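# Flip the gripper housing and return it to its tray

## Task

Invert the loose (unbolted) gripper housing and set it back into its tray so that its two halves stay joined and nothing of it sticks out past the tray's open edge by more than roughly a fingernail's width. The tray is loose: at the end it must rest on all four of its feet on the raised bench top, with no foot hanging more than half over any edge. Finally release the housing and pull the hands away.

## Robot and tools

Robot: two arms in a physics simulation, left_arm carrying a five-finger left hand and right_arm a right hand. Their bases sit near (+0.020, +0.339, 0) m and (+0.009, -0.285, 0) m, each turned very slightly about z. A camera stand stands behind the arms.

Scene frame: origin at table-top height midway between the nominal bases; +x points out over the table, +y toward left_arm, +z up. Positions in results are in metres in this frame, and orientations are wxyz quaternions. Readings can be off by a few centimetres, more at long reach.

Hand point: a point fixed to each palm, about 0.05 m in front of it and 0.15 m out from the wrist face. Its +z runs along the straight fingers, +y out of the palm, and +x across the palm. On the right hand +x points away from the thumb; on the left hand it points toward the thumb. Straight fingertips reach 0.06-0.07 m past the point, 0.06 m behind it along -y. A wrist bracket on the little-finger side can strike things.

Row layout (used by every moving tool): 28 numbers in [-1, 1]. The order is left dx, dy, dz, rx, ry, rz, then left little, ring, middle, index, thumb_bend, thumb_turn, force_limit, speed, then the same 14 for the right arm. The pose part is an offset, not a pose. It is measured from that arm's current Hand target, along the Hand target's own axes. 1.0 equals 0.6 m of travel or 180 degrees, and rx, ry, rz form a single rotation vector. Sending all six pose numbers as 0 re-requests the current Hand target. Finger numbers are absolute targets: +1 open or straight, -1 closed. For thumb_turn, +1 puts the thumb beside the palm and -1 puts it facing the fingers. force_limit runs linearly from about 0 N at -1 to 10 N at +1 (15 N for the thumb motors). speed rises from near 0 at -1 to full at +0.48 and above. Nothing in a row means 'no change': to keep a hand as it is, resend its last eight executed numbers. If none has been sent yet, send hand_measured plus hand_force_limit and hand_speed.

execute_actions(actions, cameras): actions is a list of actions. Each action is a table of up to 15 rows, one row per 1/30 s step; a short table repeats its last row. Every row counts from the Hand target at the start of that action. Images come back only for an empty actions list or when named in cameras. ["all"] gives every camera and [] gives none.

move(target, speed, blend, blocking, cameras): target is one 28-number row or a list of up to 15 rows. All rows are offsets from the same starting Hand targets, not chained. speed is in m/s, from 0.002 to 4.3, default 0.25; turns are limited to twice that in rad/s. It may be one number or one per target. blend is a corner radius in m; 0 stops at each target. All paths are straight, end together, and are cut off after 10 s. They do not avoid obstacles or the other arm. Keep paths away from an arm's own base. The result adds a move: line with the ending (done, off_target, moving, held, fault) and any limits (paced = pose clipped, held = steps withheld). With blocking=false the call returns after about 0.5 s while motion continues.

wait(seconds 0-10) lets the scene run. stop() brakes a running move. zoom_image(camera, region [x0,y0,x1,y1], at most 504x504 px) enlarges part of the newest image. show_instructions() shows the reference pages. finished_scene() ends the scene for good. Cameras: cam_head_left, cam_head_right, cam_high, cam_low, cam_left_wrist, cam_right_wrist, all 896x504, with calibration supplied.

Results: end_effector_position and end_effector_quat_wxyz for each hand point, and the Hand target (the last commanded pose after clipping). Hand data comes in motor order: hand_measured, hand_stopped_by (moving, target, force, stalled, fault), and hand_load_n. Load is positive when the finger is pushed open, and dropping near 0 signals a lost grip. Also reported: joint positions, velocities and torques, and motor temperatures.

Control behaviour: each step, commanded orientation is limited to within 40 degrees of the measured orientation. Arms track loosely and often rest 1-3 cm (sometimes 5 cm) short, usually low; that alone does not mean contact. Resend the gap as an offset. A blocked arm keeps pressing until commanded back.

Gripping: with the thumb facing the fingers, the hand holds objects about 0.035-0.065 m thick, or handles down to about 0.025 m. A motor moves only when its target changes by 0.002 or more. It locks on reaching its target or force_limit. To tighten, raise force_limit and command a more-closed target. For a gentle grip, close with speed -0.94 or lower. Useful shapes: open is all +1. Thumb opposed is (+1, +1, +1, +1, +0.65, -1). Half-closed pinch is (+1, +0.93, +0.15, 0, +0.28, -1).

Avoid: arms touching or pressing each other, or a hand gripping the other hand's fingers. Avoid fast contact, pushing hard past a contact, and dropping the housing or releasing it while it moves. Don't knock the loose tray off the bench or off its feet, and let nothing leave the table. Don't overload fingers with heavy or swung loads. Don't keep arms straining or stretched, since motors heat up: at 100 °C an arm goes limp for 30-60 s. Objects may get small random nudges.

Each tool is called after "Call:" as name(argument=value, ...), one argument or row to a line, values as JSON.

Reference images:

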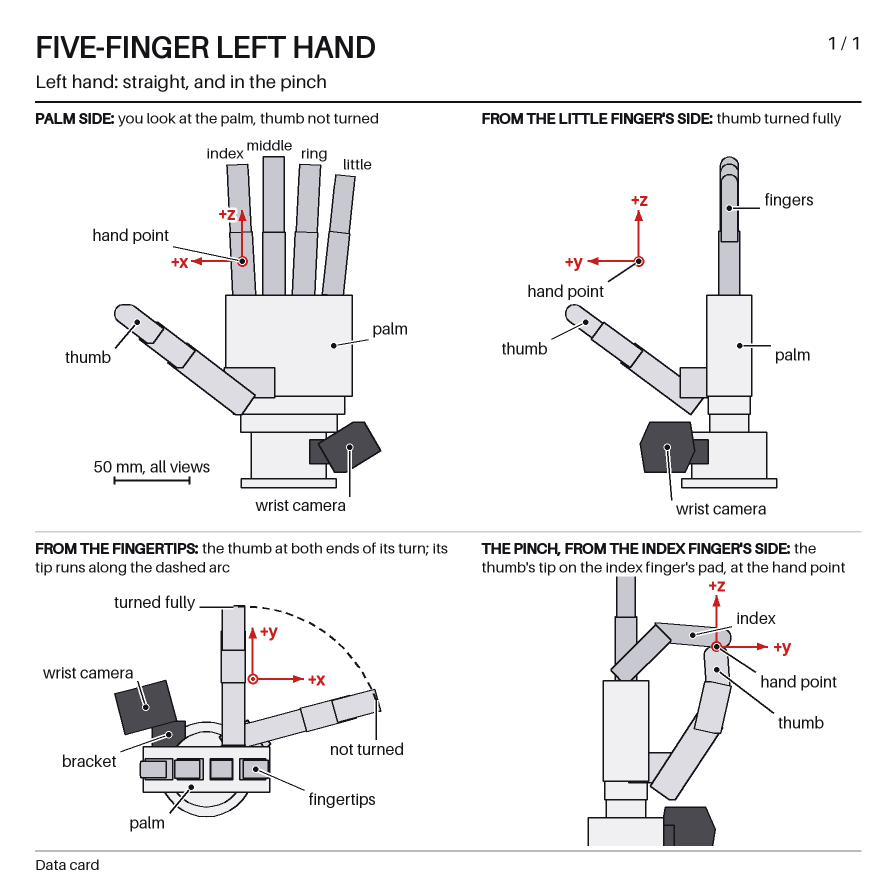

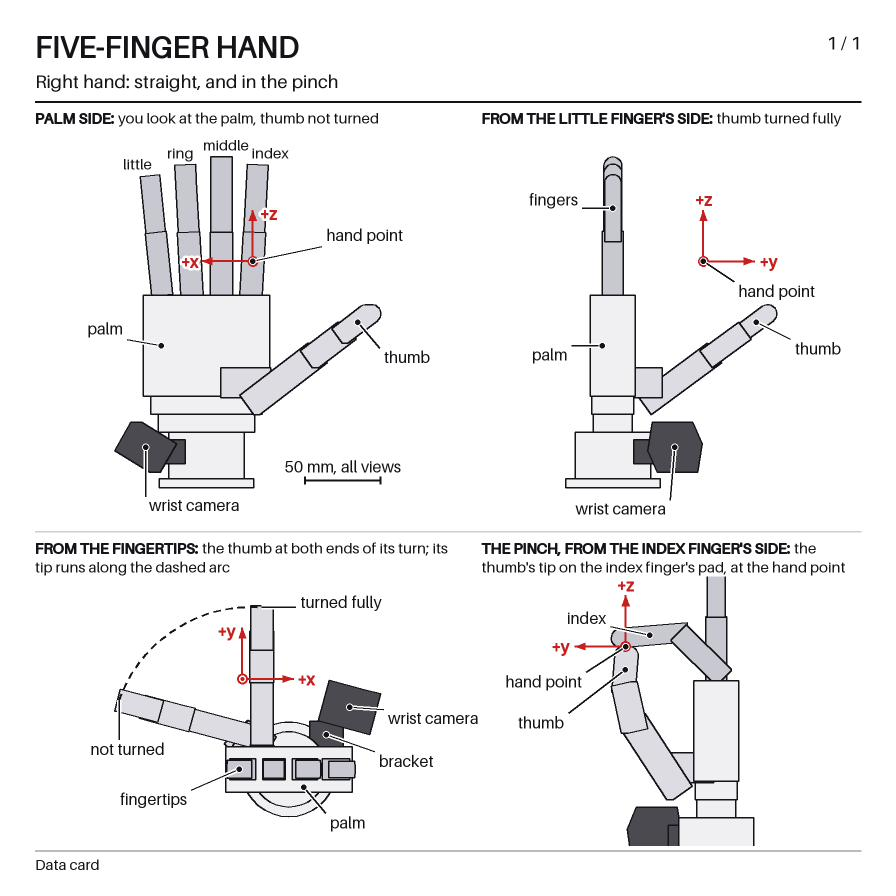

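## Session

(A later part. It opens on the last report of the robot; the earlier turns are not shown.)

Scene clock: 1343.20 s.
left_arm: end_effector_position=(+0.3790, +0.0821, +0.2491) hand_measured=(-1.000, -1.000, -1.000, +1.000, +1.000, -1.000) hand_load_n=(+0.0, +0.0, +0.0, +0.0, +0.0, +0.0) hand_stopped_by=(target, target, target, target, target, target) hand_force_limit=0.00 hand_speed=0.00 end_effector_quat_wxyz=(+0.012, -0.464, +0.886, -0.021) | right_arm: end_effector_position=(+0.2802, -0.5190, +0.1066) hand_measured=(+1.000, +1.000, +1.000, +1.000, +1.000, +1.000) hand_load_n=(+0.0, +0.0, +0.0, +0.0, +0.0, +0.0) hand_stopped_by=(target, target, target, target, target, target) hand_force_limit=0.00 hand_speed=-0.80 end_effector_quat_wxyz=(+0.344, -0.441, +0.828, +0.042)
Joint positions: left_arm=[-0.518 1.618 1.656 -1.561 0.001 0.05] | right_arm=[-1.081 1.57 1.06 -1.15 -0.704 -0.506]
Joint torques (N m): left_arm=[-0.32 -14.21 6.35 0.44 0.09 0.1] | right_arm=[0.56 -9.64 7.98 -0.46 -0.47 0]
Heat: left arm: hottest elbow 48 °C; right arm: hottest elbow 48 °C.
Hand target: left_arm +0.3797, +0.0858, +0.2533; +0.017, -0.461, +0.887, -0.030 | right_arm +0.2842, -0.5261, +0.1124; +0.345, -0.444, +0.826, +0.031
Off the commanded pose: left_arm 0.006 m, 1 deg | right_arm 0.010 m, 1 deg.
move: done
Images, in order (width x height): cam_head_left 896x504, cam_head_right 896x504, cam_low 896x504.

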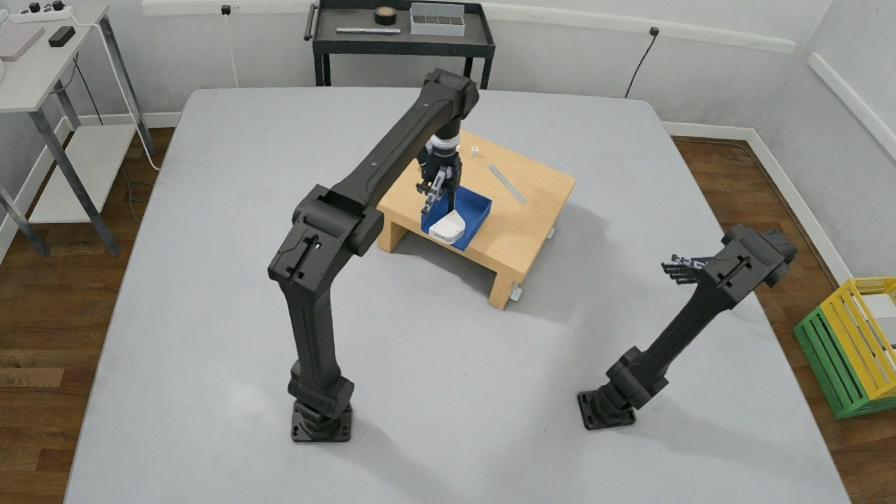

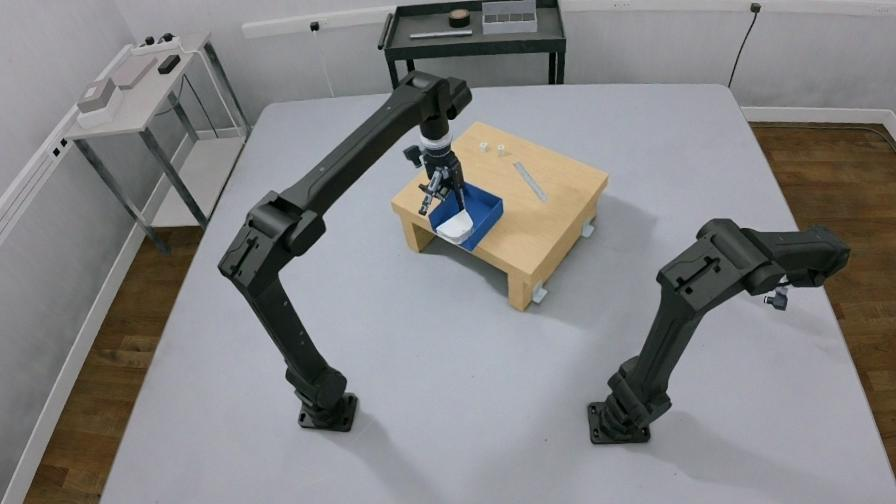

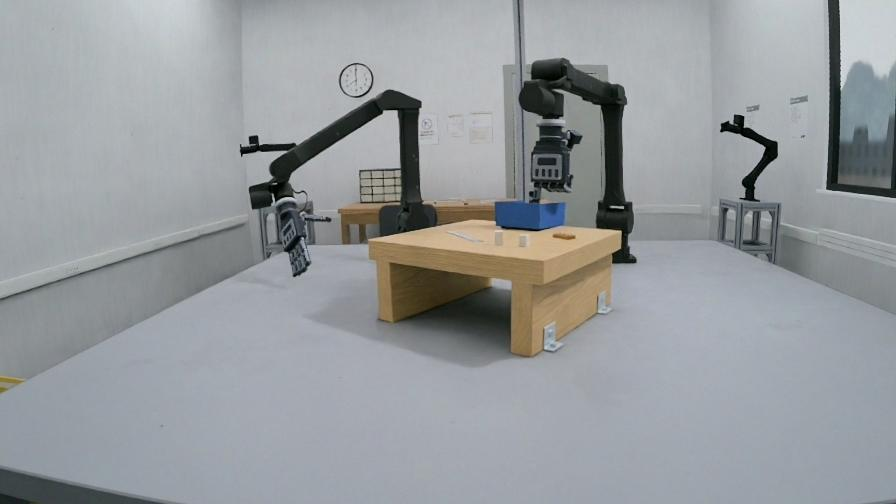

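Call:
move(
  target=[0.001, 0.0298, -0.002, 0, 0, 0, -1, -1, -1, 1, 1, -1, 0, 0, 0, 0, 0, 0, 0, 0, 1, 1, 1, 1, 1, 1, 0, -0.8],
  speed=0.03,
  cameras=["cam_head_left", "cam_head_right"],
)

Call:
zoom_image(
  camera="cam_head_left",
  region=[410, 170, 510, 260],
)

Call:
zoom_image(
  camera="cam_head_right",
  region=[420, 170, 520, 260],
)

Scene clock: 1352.30 s.
left_arm: end_effector_position=(+0.3640, +0.0915, +0.2498) hand_measured=(-1.000, -1.000, -1.000, +1.000, +1.000, -1.000) hand_load_n=(+0.0, +0.0, +0.0, +0.0, +0.0, +0.0) hand_stopped_by=(target, target, target, target, target, target) hand_force_limit=0.00 hand_speed=0.00 end_effector_quat_wxyz=(+0.012, -0.463, +0.886, -0.021) | right_arm: end_effector_position=(+0.2802, -0.5190, +0.1066) hand_measured=(+1.000, +1.000, +1.000, +1.000, +1.000, +1.000) hand_load_n=(+0.0, +0.0, +0.0, +0.0, +0.0, -0.5) hand_stopped_by=(target, target, target, target, target, target) hand_force_limit=0.00 hand_speed=-0.80 end_effector_quat_wxyz=(+0.344, -0.441, +0.828, +0.042)
Joint positions: left_arm=[-0.518 1.57 1.6 -1.552 0.001 0.051] | right_arm=[-1.081 1.57 1.06 -1.15 -0.704 -0.506]
Joint torques (N m): left_arm=[-0.26 -13.33 6.34 0.44 0.09 0.1] | right_arm=[0.56 -9.64 7.98 -0.46 -0.47 0]
Heat: left arm: hottest elbow 48 °C; right arm: hottest elbow 48 °C.
Hand target: left_arm +0.3647, +0.0955, +0.2533; +0.017, -0.461, +0.887, -0.030 | right_arm +0.2842, -0.5261, +0.1124; +0.345, -0.444, +0.826, +0.031
Off the commanded pose: left_arm 0.005 m, 1 deg | right_arm 0.010 m, 1 deg.
move: done
Images, in order (width x height): cam_head_left 896x504, cam_head_right 896x504.

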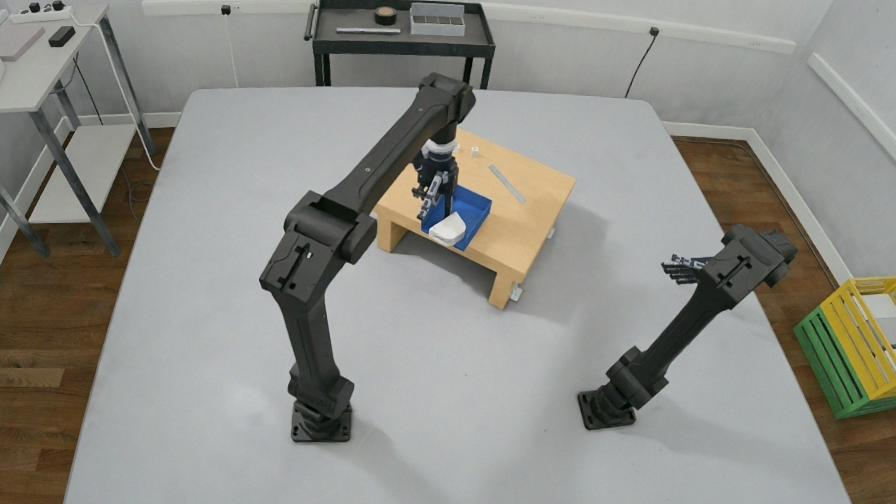

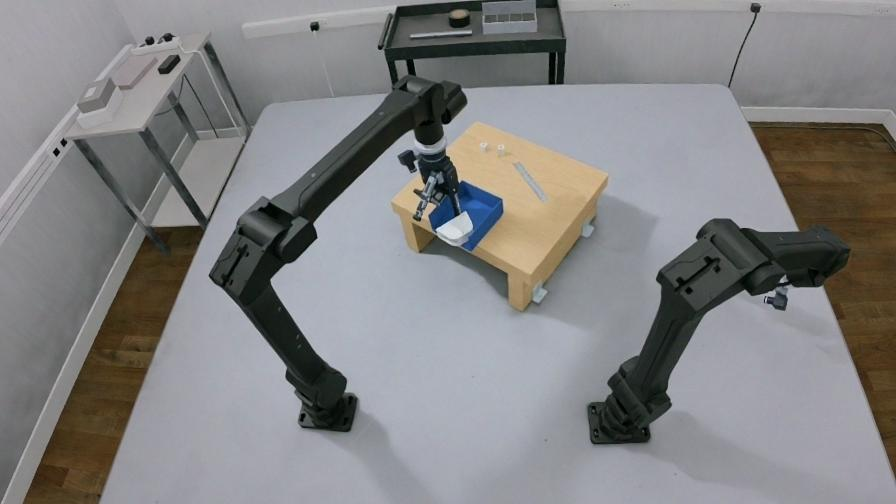

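Scaled by 5.040 from the camera's 896x504 image, which has a finer 1280x720 frame.

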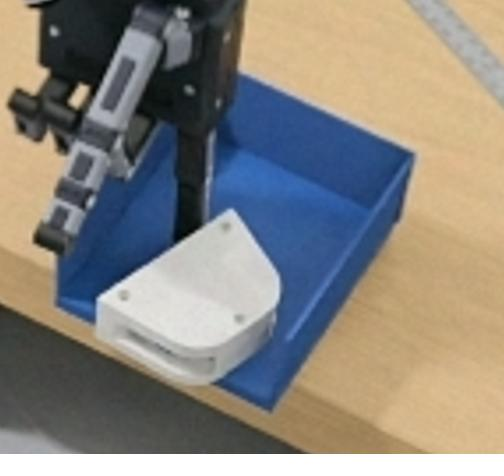

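Scaled by 5.040 from the camera's 896x504 image, which has a finer 1280x720 frame.

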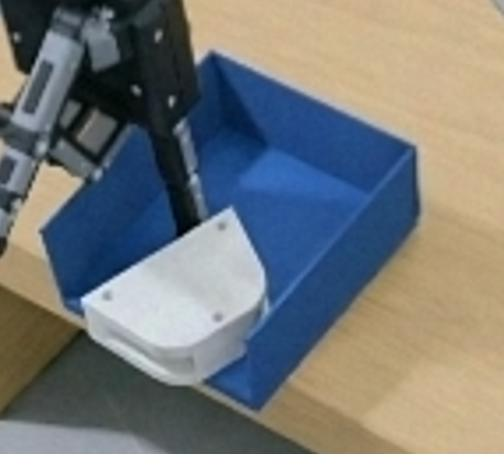

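Call:
move(
  target=[
    [-0.0012, -0.0665, 0.0047, 0, 0, 0, -1, -1, -1, 1, 1, -1, 0, 0, 0, 0, 0, 0, 0, 0, 1, 1, 1, 1, 1, 1, 0, -0.8],
    [0.0155, -0.0667, 0.0047, 0, 0, 0, -1, -1, -1, 1, 1, -1, 0, 0, 0, 0, 0, 0, 0, 0, 1, 1, 1, 1, 1, 1, 0, -0.8],
  ],
  speed=0.05,
  cameras=["cam_head_left", "cam_head_right"],
)

Call:
zoom_image(
  camera="cam_head_left",
  region=[410, 170, 510, 260],
)

Call:
zoom_image(
  camera="cam_head_right",
  region=[420, 170, 520, 260],
)

Scene clock: 1388.03 s.
left_arm: end_effector_position=(+0.3815, +0.0791, +0.2446) hand_measured=(-1.000, -1.000, -1.000, +1.000, +1.000, -1.000) hand_load_n=(+0.0, +0.0, +0.0, -1.5, +0.0, +0.0) hand_stopped_by=(target, target, target, target, target, target) hand_force_limit=0.00 hand_speed=0.00 end_effector_quat_wxyz=(+0.010, -0.461, +0.887, -0.016) | right_arm: end_effector_position=(+0.2802, -0.5190, +0.1066) hand_measured=(+1.000, +1.000, +1.000, +1.000, +1.000, +1.000) hand_load_n=(+0.0, +0.0, +0.0, +0.0, +0.0, +0.0) hand_stopped_by=(target, target, target, target, target, target) hand_force_limit=0.00 hand_speed=-0.80 end_effector_quat_wxyz=(+0.344, -0.441, +0.828, +0.042)
Joint positions: left_arm=[-0.522 1.636 1.665 -1.563 -0.001 0.053] | right_arm=[-1.081 1.57 1.06 -1.15 -0.704 -0.506]
Joint torques (N m): left_arm=[-1.73 -11.22 10.48 0.08 0.12 -0.17] | right_arm=[0.56 -9.58 7.97 -0.46 -0.47 0.01]
Heat: left arm: hottest elbow 47 °C; right arm: hottest elbow 48 °C.
Hand target: left_arm +0.3922, +0.0649, +0.2532; +0.017, -0.461, +0.887, -0.030 | right_arm +0.2842, -0.5261, +0.1124; +0.345, -0.444, +0.826, +0.031
Off the commanded pose: left_arm 0.020 m, 2 deg | right_arm 0.010 m, 1 deg.
move: off_target (left_arm)
Images, in order (width x height): cam_head_left 896x504, cam_head_right 896x504.

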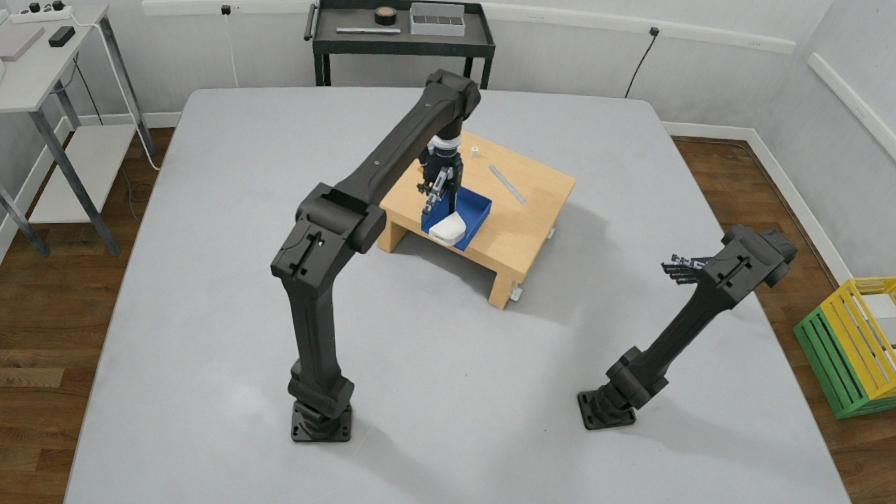

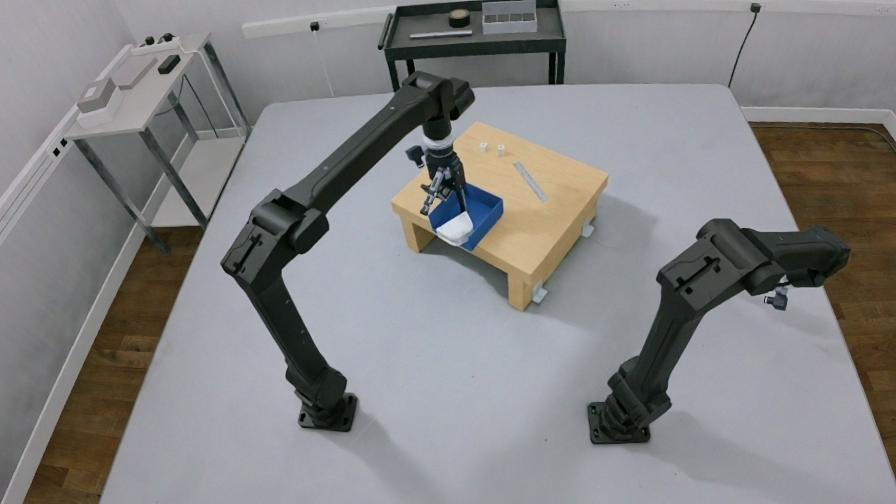

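Scaled by 5.040 from the camera's 896x504 image, which has a finer 1280x720 frame.

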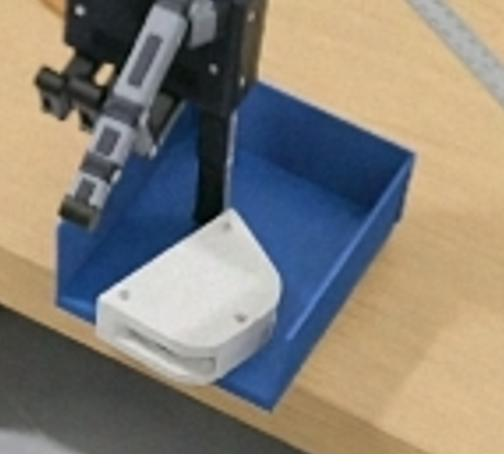

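Scaled by 5.040 from the camera's 896x504 image, which has a finer 1280x720 frame.

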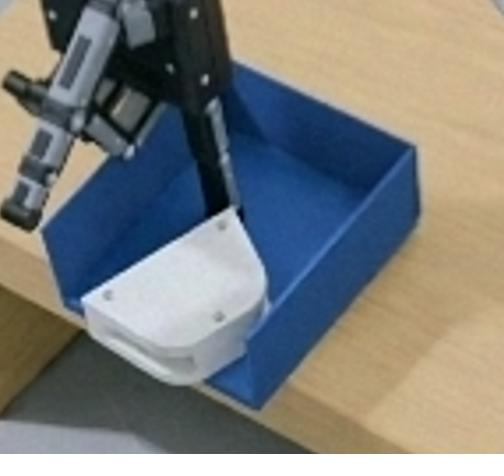

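Call:
move(
  target=[-0.016, -0.018, 0, 0, 0, 0, -1, -1, -1, 1, 1, -1, 0, 0, 0, 0, 0, 0, 0, 0, 1, 1, 1, 1, 1, 1, 0, -0.8],
  speed=0.05,
  cameras=["cam_head_left", "cam_head_right"],
)

Call:
zoom_image(
  camera="cam_head_left",
  region=[410, 170, 510, 260],
)

Call:
zoom_image(
  camera="cam_head_right",
  region=[420, 170, 520, 260],
)

Scene clock: 1401.47 s.
left_arm: end_effector_position=(+0.3909, +0.0733, +0.2455) hand_measured=(-1.000, -1.000, -1.000, +1.000, +1.000, -1.000) hand_load_n=(+0.0, +0.0, +0.0, -2.0, +0.0, +0.0) hand_stopped_by=(target, target, target, target, target, target) hand_force_limit=0.00 hand_speed=0.00 end_effector_quat_wxyz=(+0.010, -0.461, +0.887, -0.016) | right_arm: end_effector_position=(+0.2802, -0.5190, +0.1066) hand_measured=(+1.000, +1.000, +1.000, +1.000, +1.000, +1.000) hand_load_n=(+0.0, +0.0, +0.5, +0.0, +0.0, -0.5) hand_stopped_by=(target, target, target, target, target, target) hand_force_limit=0.00 hand_speed=-0.80 end_effector_quat_wxyz=(+0.344, -0.441, +0.828, +0.042)
Joint positions: left_arm=[-0.522 1.666 1.704 -1.572 -0.001 0.053] | right_arm=[-1.081 1.57 1.06 -1.15 -0.704 -0.506]
Joint torques (N m): left_arm=[-0.44 -11.63 10.65 0.01 0.13 0.02] | right_arm=[0.56 -9.64 7.98 -0.46 -0.47 0.01]
Heat: left arm: hottest elbow 48 °C; right arm: hottest elbow 48 °C.
Hand target: left_arm +0.4066, +0.0666, +0.2540; +0.017, -0.461, +0.887, -0.030 | right_arm +0.2842, -0.5261, +0.1124; +0.345, -0.444, +0.826, +0.031
Off the commanded pose: left_arm 0.019 m, 2 deg | right_arm 0.010 m, 1 deg.
move: off_target (left_arm)
Images, in order (width x height): cam_head_left 896x504, cam_head_right 896x504.

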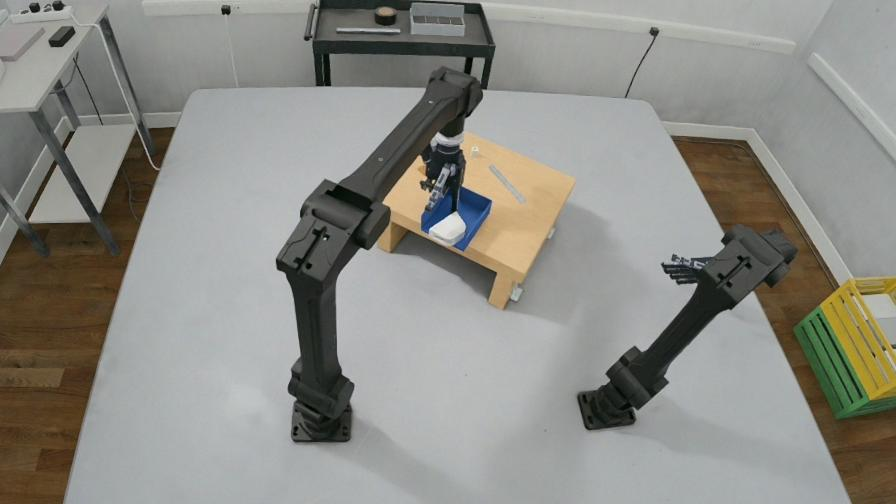

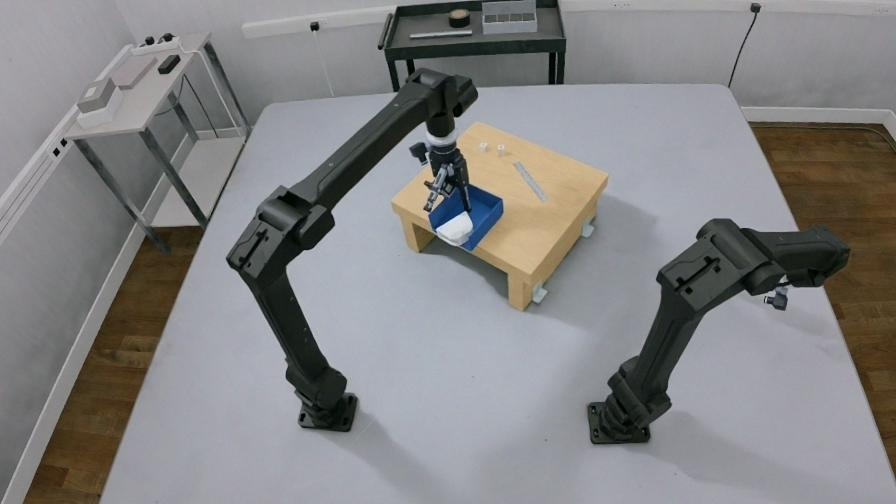

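Scaled by 5.040 from the camera's 896x504 image, which has a finer 1280x720 frame.

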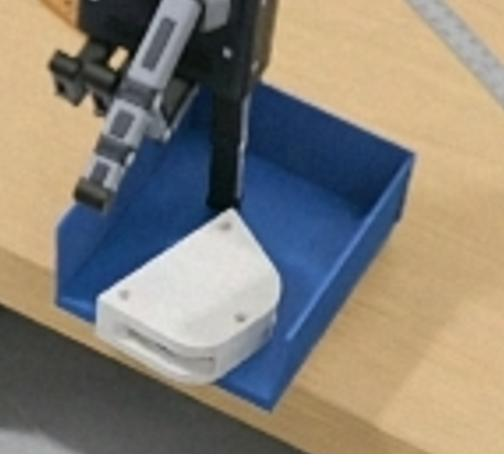

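Scaled by 5.040 from the camera's 896x504 image, which has a finer 1280x720 frame.

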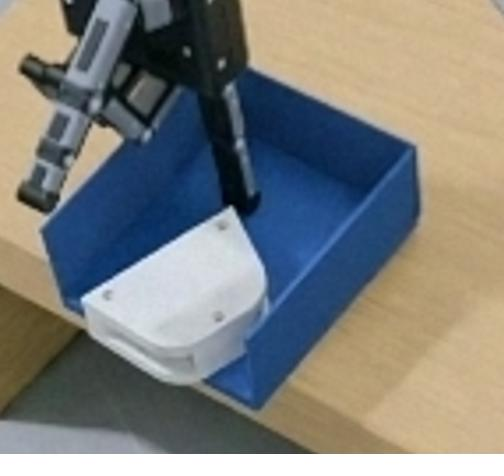

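Call:
move(
  target=[0.003, -0.0014, -0.02, 0, 0, 0, -1, -1, -1, 1, 1, -1, 0, 0, 0, 0, 0, 0, 0, 0, 1, 1, 1, 1, 1, 1, 0, -0.8],
  speed=0.05,
  cameras=["cam_head_left", "cam_head_right"],
)

Call:
zoom_image(
  camera="cam_head_left",
  region=[410, 170, 510, 260],
)

Call:
zoom_image(
  camera="cam_head_right",
  region=[420, 170, 520, 260],
)

Scene clock: 1417.47 s.
left_arm: end_effector_position=(+0.3935, +0.0717, +0.2521) hand_measured=(-1.000, -1.000, -1.000, +1.000, +1.000, -1.000) hand_load_n=(+0.0, +0.0, +0.0, +0.0, +0.0, +0.0) hand_stopped_by=(target, target, target, target, target, target) hand_force_limit=0.00 hand_speed=0.00 end_effector_quat_wxyz=(+0.009, -0.461, +0.887, -0.014) | right_arm: end_effector_position=(+0.2802, -0.5190, +0.1066) hand_measured=(+1.000, +1.000, +1.000, +1.000, +1.000, +1.000) hand_load_n=(+0.0, +0.0, +0.0, +0.0, +0.0, +0.0) hand_stopped_by=(target, target, target, target, target, target) hand_force_limit=0.00 hand_speed=-0.80 end_effector_quat_wxyz=(+0.344, -0.441, +0.828, +0.042)
Joint positions: left_arm=[-0.522 1.678 1.737 -1.597 -0.001 0.053] | right_arm=[-1.081 1.57 1.06 -1.15 -0.704 -0.506]
Joint torques (N m): left_arm=[-0.67 -12.69 10.73 -0.18 0.13 -0.01] | right_arm=[0.5 -9.58 7.98 -0.46 -0.47 0]
Heat: left arm: hottest elbow 49 °C; right arm: hottest elbow 48 °C.
Hand target: left_arm +0.4055, +0.0651, +0.2659; +0.017, -0.461, +0.887, -0.030 | right_arm +0.2842, -0.5261, +0.1124; +0.345, -0.444, +0.826, +0.031
Off the commanded pose: left_arm 0.020 m, 2 deg | right_arm 0.010 m, 1 deg.
move: off_target (left_arm)
Images, in order (width x height): cam_head_left 896x504, cam_head_right 896x504.

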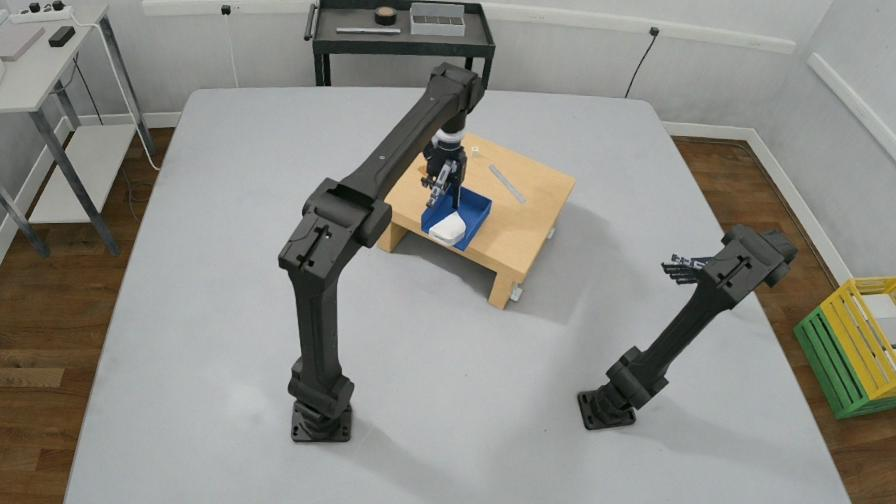

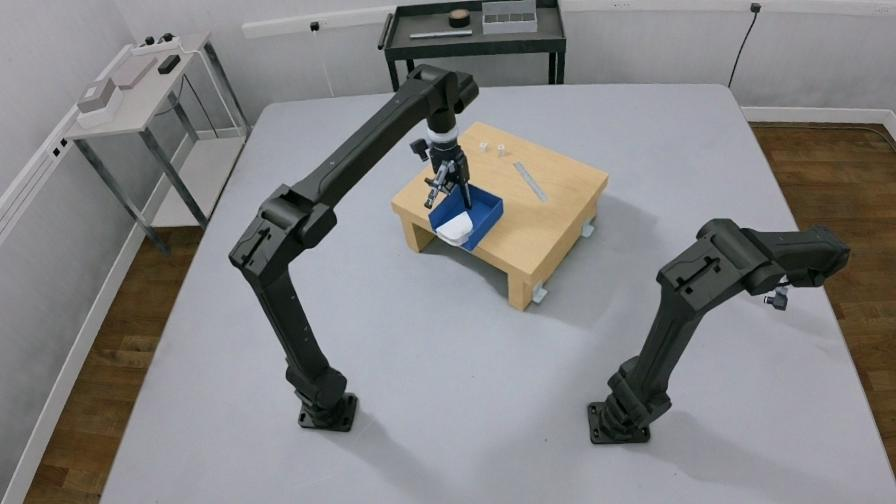

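Scaled by 5.040 from the camera's 896x504 image, which has a finer 1280x720 frame.

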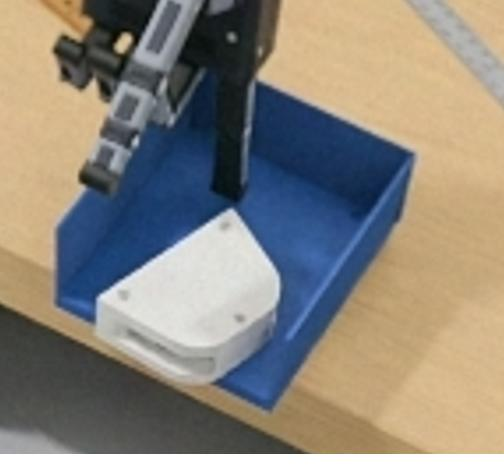

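Scaled by 5.040 from the camera's 896x504 image, which has a finer 1280x720 frame.

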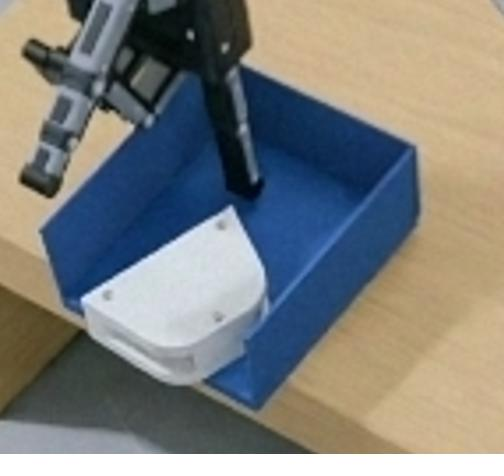

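Call:
move(
  target=[0.024, -0.0003, 0, 0, 0, 0, -1, -1, -1, 1, 1, -1, 0, 0, 0, 0, 0, 0, 0, 0, 1, 1, 1, 1, 1, 1, 0, -0.8],
  speed=0.05,
  cameras=["cam_head_left", "cam_head_right"],
)

Call:
zoom_image(
  camera="cam_head_left",
  region=[410, 170, 510, 260],
)

Call:
zoom_image(
  camera="cam_head_right",
  region=[420, 170, 520, 260],
)

Scene clock: 1438.40 s.
left_arm: end_effector_position=(+0.3876, +0.0629, +0.2521) hand_measured=(-1.000, -1.000, -1.000, +1.000, +1.000, -1.000) hand_load_n=(+0.0, +0.0, +0.0, +0.0, +0.0, +0.0) hand_stopped_by=(target, target, target, target, target, target) hand_force_limit=0.00 hand_speed=0.00 end_effector_quat_wxyz=(+0.008, -0.457, +0.889, -0.014) | right_arm: end_effector_position=(+0.2802, -0.5190, +0.1066) hand_measured=(+1.000, +1.000, +1.000, +1.000, +1.000, +1.000) hand_load_n=(+0.0, +0.0, +0.0, +0.0, +0.0, +0.0) hand_stopped_by=(target, target, target, target, target, target) hand_force_limit=0.00 hand_speed=-0.80 end_effector_quat_wxyz=(+0.344, -0.441, +0.828, +0.042)
Joint positions: left_arm=[-0.543 1.678 1.737 -1.597 0 0.039] | right_arm=[-1.081 1.57 1.06 -1.15 -0.704 -0.506]
Joint torques (N m): left_arm=[-1.26 -12.75 10.69 -0.25 0.09 -0.12] | right_arm=[0.56 -9.64 7.98 -0.47 -0.47 0]
Heat: left arm: hottest elbow 51 °C; right arm: hottest elbow 48 °C.
Hand target: left_arm +0.3974, +0.0532, +0.2659; +0.016, -0.461, +0.887, -0.030 | right_arm +0.2842, -0.5261, +0.1124; +0.345, -0.444, +0.826, +0.031
Off the commanded pose: left_arm 0.020 m, 2 deg | right_arm 0.010 m, 1 deg.
move: off_target (left_arm)
Images, in order (width x height): cam_head_left 896x504, cam_head_right 896x504.

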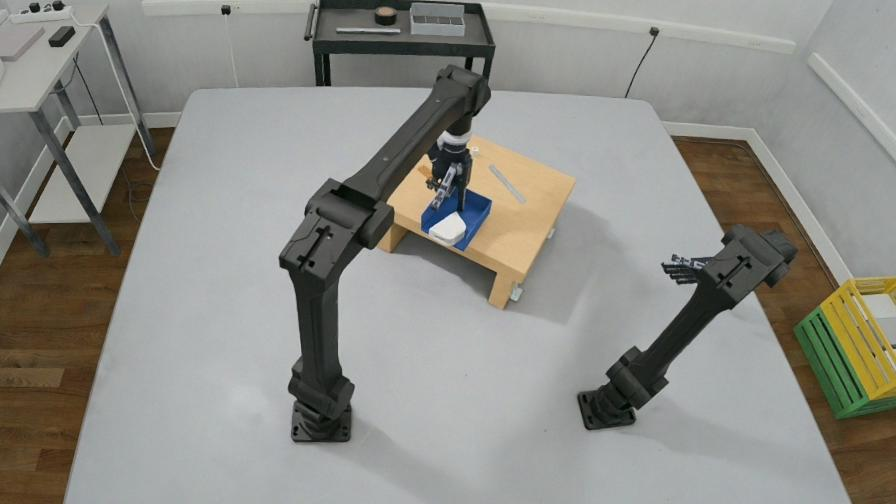

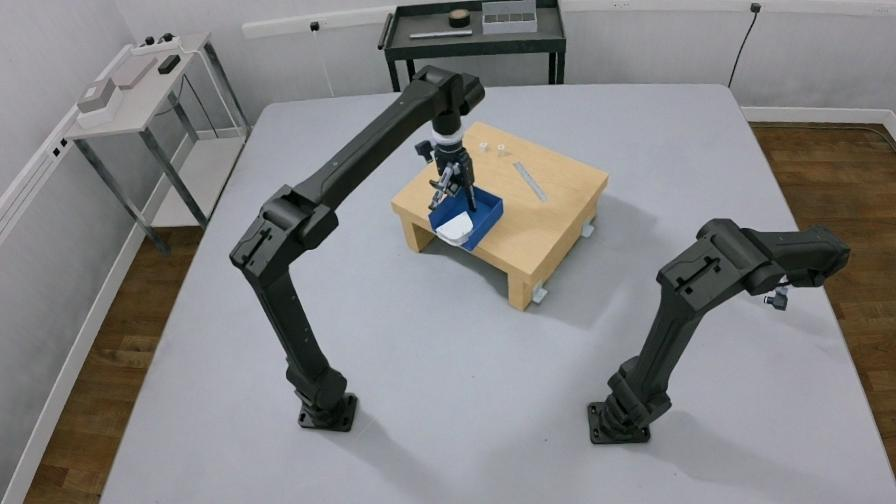

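Scaled by 5.040 from the camera's 896x504 image, which has a finer 1280x720 frame.

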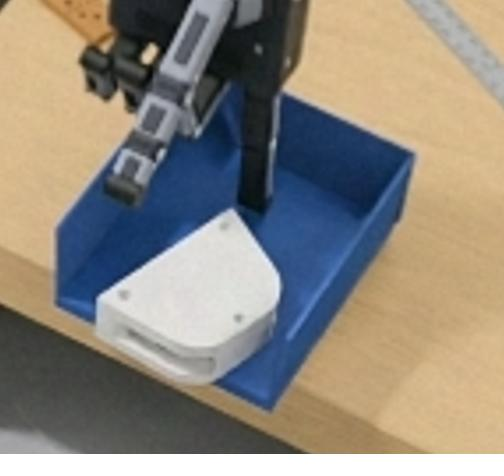

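Scaled by 5.040 from the camera's 896x504 image, which has a finer 1280x720 frame.

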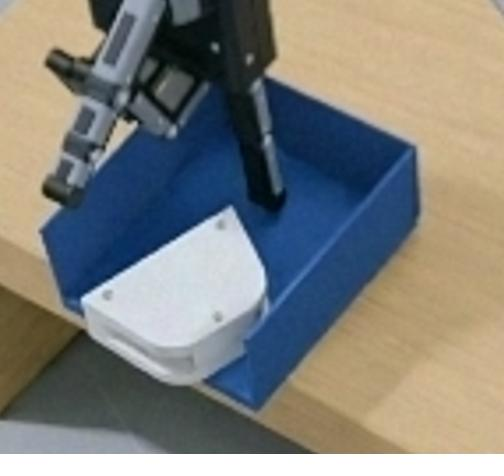

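Call:
move(
  target=[0.0012, 0.064, 0.0095, 0, 0, 0, -1, -1, -1, 1, 1, -1, 0, 0, 0, 0, 0, 0, 0, 0, 1, 1, 1, 1, 1, 1, 0, -0.8],
  speed=0.03,
  cameras=["cam_head_left", "cam_head_right"],
)

Call:
zoom_image(
  camera="cam_head_left",
  region=[410, 170, 510, 260],
)

Call:
zoom_image(
  camera="cam_head_right",
  region=[420, 170, 520, 260],
)

Scene clock: 1455.13 s.
left_arm: end_effector_position=(+0.3681, +0.0757, +0.2531) hand_measured=(-1.000, -1.000, -1.000, +1.000, +1.000, -1.000) hand_load_n=(+0.0, +0.0, +0.0, +0.0, +0.0, +0.0) hand_stopped_by=(target, target, target, target, target, target) hand_force_limit=0.00 hand_speed=0.00 end_effector_quat_wxyz=(+0.012, -0.457, +0.889, -0.020) | right_arm: end_effector_position=(+0.2802, -0.5190, +0.1066) hand_measured=(+1.000, +1.000, +1.000, +1.000, +1.000, +1.000) hand_load_n=(+0.0, +0.0, +0.0, +0.0, +0.0, +0.0) hand_stopped_by=(target, target, target, target, target, target) hand_force_limit=0.00 hand_speed=-0.80 end_effector_quat_wxyz=(+0.344, -0.441, +0.828, +0.042)
Joint positions: left_arm=[-0.543 1.605 1.65 -1.569 0 0.039] | right_arm=[-1.081 1.57 1.06 -1.15 -0.704 -0.506]
Joint torques (N m): left_arm=[-1.03 -13.98 6.34 0.46 0.06 -0.14] | right_arm=[0.56 -9.64 7.97 -0.46 -0.47 0]
Motor temperatures (°C): left_arm=[35 40 52 34 38 32] | right_arm=[38 39 48 35 35 33]
Heat: left arm: hottest elbow 52 °C; right arm: hottest elbow 48 °C.
Hand target: left_arm +0.3659, +0.0744, +0.2577; +0.016, -0.461, +0.887, -0.030 | right_arm +0.2842, -0.5261, +0.1124; +0.345, -0.444, +0.826, +0.031
Off the commanded pose: left_arm 0.005 m, 1 deg | right_arm 0.010 m, 1 deg.
move: done
Images, in order (width x height): cam_head_left 896x504, cam_head_right 896x504.

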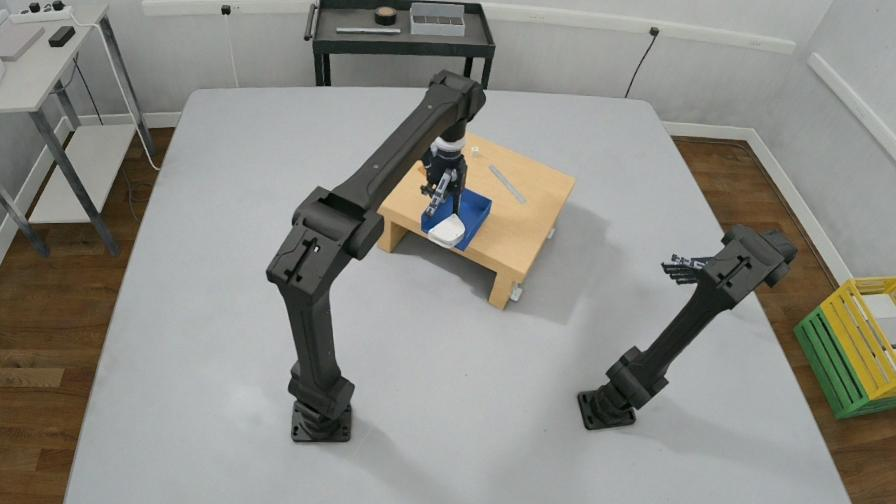

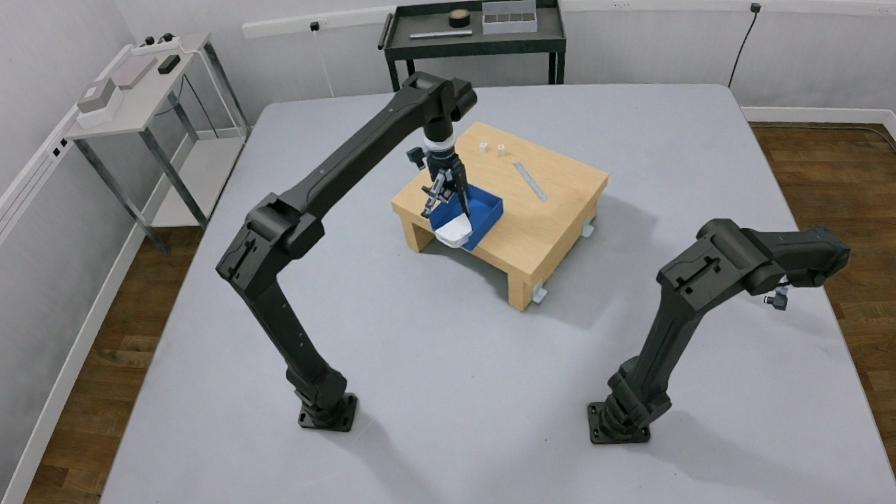

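Scaled by 5.040 from the camera's 896x504 image, which has a finer 1280x720 frame.

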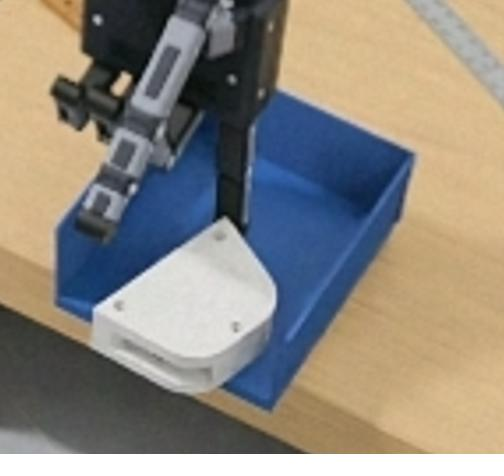

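Scaled by 5.040 from the camera's 896x504 image, which has a finer 1280x720 frame.

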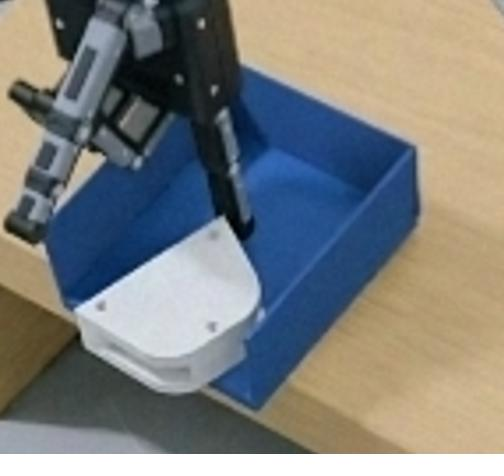

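Call:
move(
  target=[0.0, 0.019, -0.0013, 0, 0, 0, -1, -1, -1, 1, 1, -1, 0, 0, 0, 0, 0, 0, 0, 0, 1, 1, 1, 1, 1, 1, 0, -0.8],
  speed=0.03,
  cameras=["cam_head_left", "cam_head_right"],
)

Call:
zoom_image(
  camera="cam_head_left",
  region=[410, 170, 510, 260],
)

Call:
zoom_image(
  camera="cam_head_right",
  region=[420, 170, 520, 260],
)

Scene clock: 1471.10 s.
left_arm: end_effector_position=(+0.3587, +0.0819, +0.2539) hand_measured=(-1.000, -1.000, -1.000, +1.000, +1.000, -1.000) hand_load_n=(+0.0, +0.5, +0.0, +0.0, +0.0, +0.0) hand_stopped_by=(target, target, target, target, target, target) hand_force_limit=0.00 hand_speed=0.00 end_effector_quat_wxyz=(+0.012, -0.457, +0.889, -0.021) | right_arm: end_effector_position=(+0.2802, -0.5190, +0.1066) hand_measured=(+1.000, +1.000, +1.000, +1.000, +1.000, +1.000) hand_load_n=(+0.0, +0.0, +0.0, +0.0, -0.5, +0.0) hand_stopped_by=(target, target, target, target, target, target) hand_force_limit=0.00 hand_speed=-0.80 end_effector_quat_wxyz=(+0.344, -0.441, +0.828, +0.042)
Joint positions: left_arm=[-0.543 1.573 1.615 -1.563 0 0.039] | right_arm=[-1.081 1.57 1.06 -1.15 -0.704 -0.506]
Joint torques (N m): left_arm=[-1.08 -13.39 6.31 0.42 0.06 -0.14] | right_arm=[0.56 -9.64 7.97 -0.47 -0.47 0]
Heat: left arm: hottest elbow 51 °C; right arm: hottest elbow 48 °C.
Hand target: left_arm +0.3566, +0.0810, +0.2577; +0.017, -0.461, +0.887, -0.030 | right_arm +0.2842, -0.5261, +0.1124; +0.345, -0.444, +0.826, +0.031
Off the commanded pose: left_arm 0.004 m, 1 deg | right_arm 0.010 m, 1 deg.
move: done
Images, in order (width x height): cam_head_left 896x504, cam_head_right 896x504.

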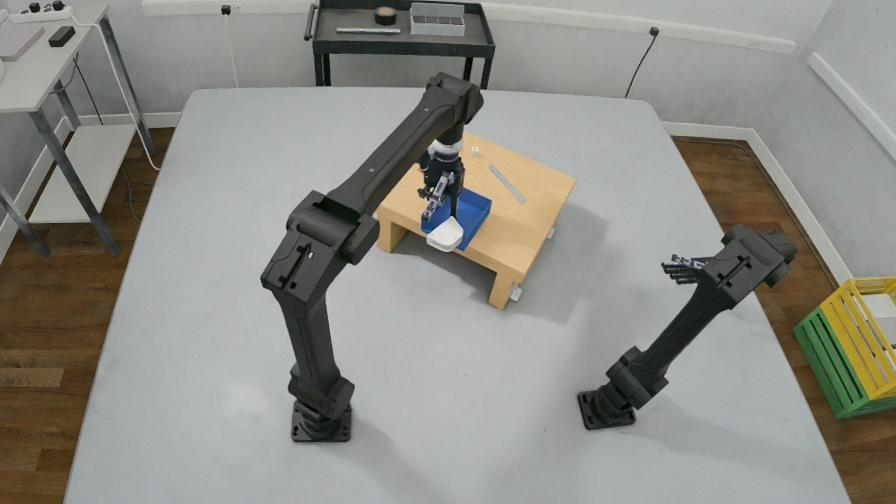

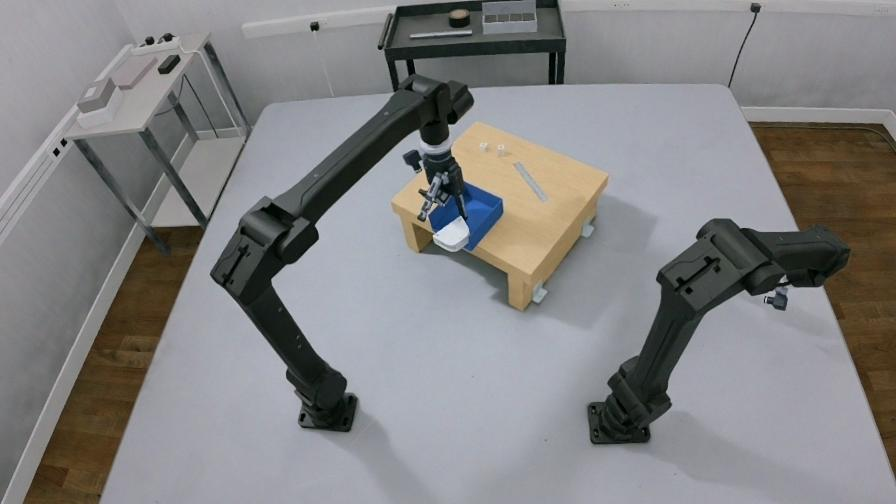

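Scaled by 5.040 from the camera's 896x504 image, which has a finer 1280x720 frame.

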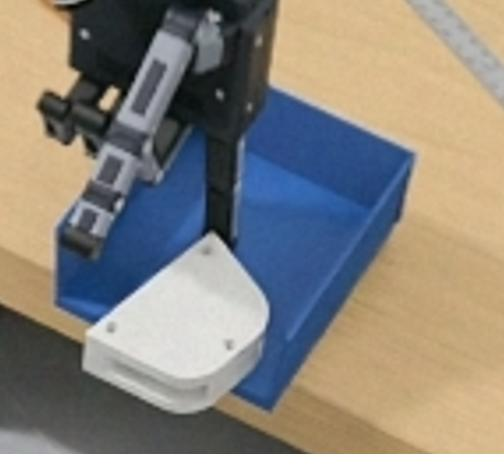

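Scaled by 5.040 from the camera's 896x504 image, which has a finer 1280x720 frame.

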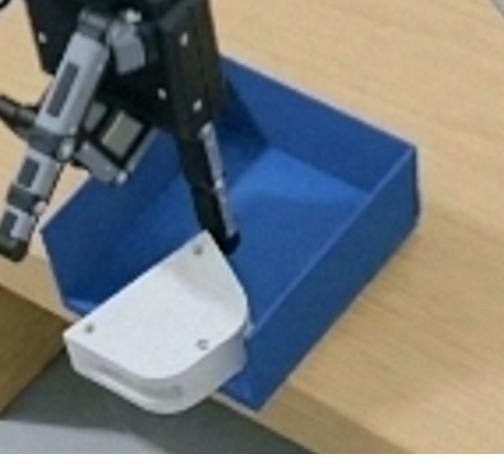

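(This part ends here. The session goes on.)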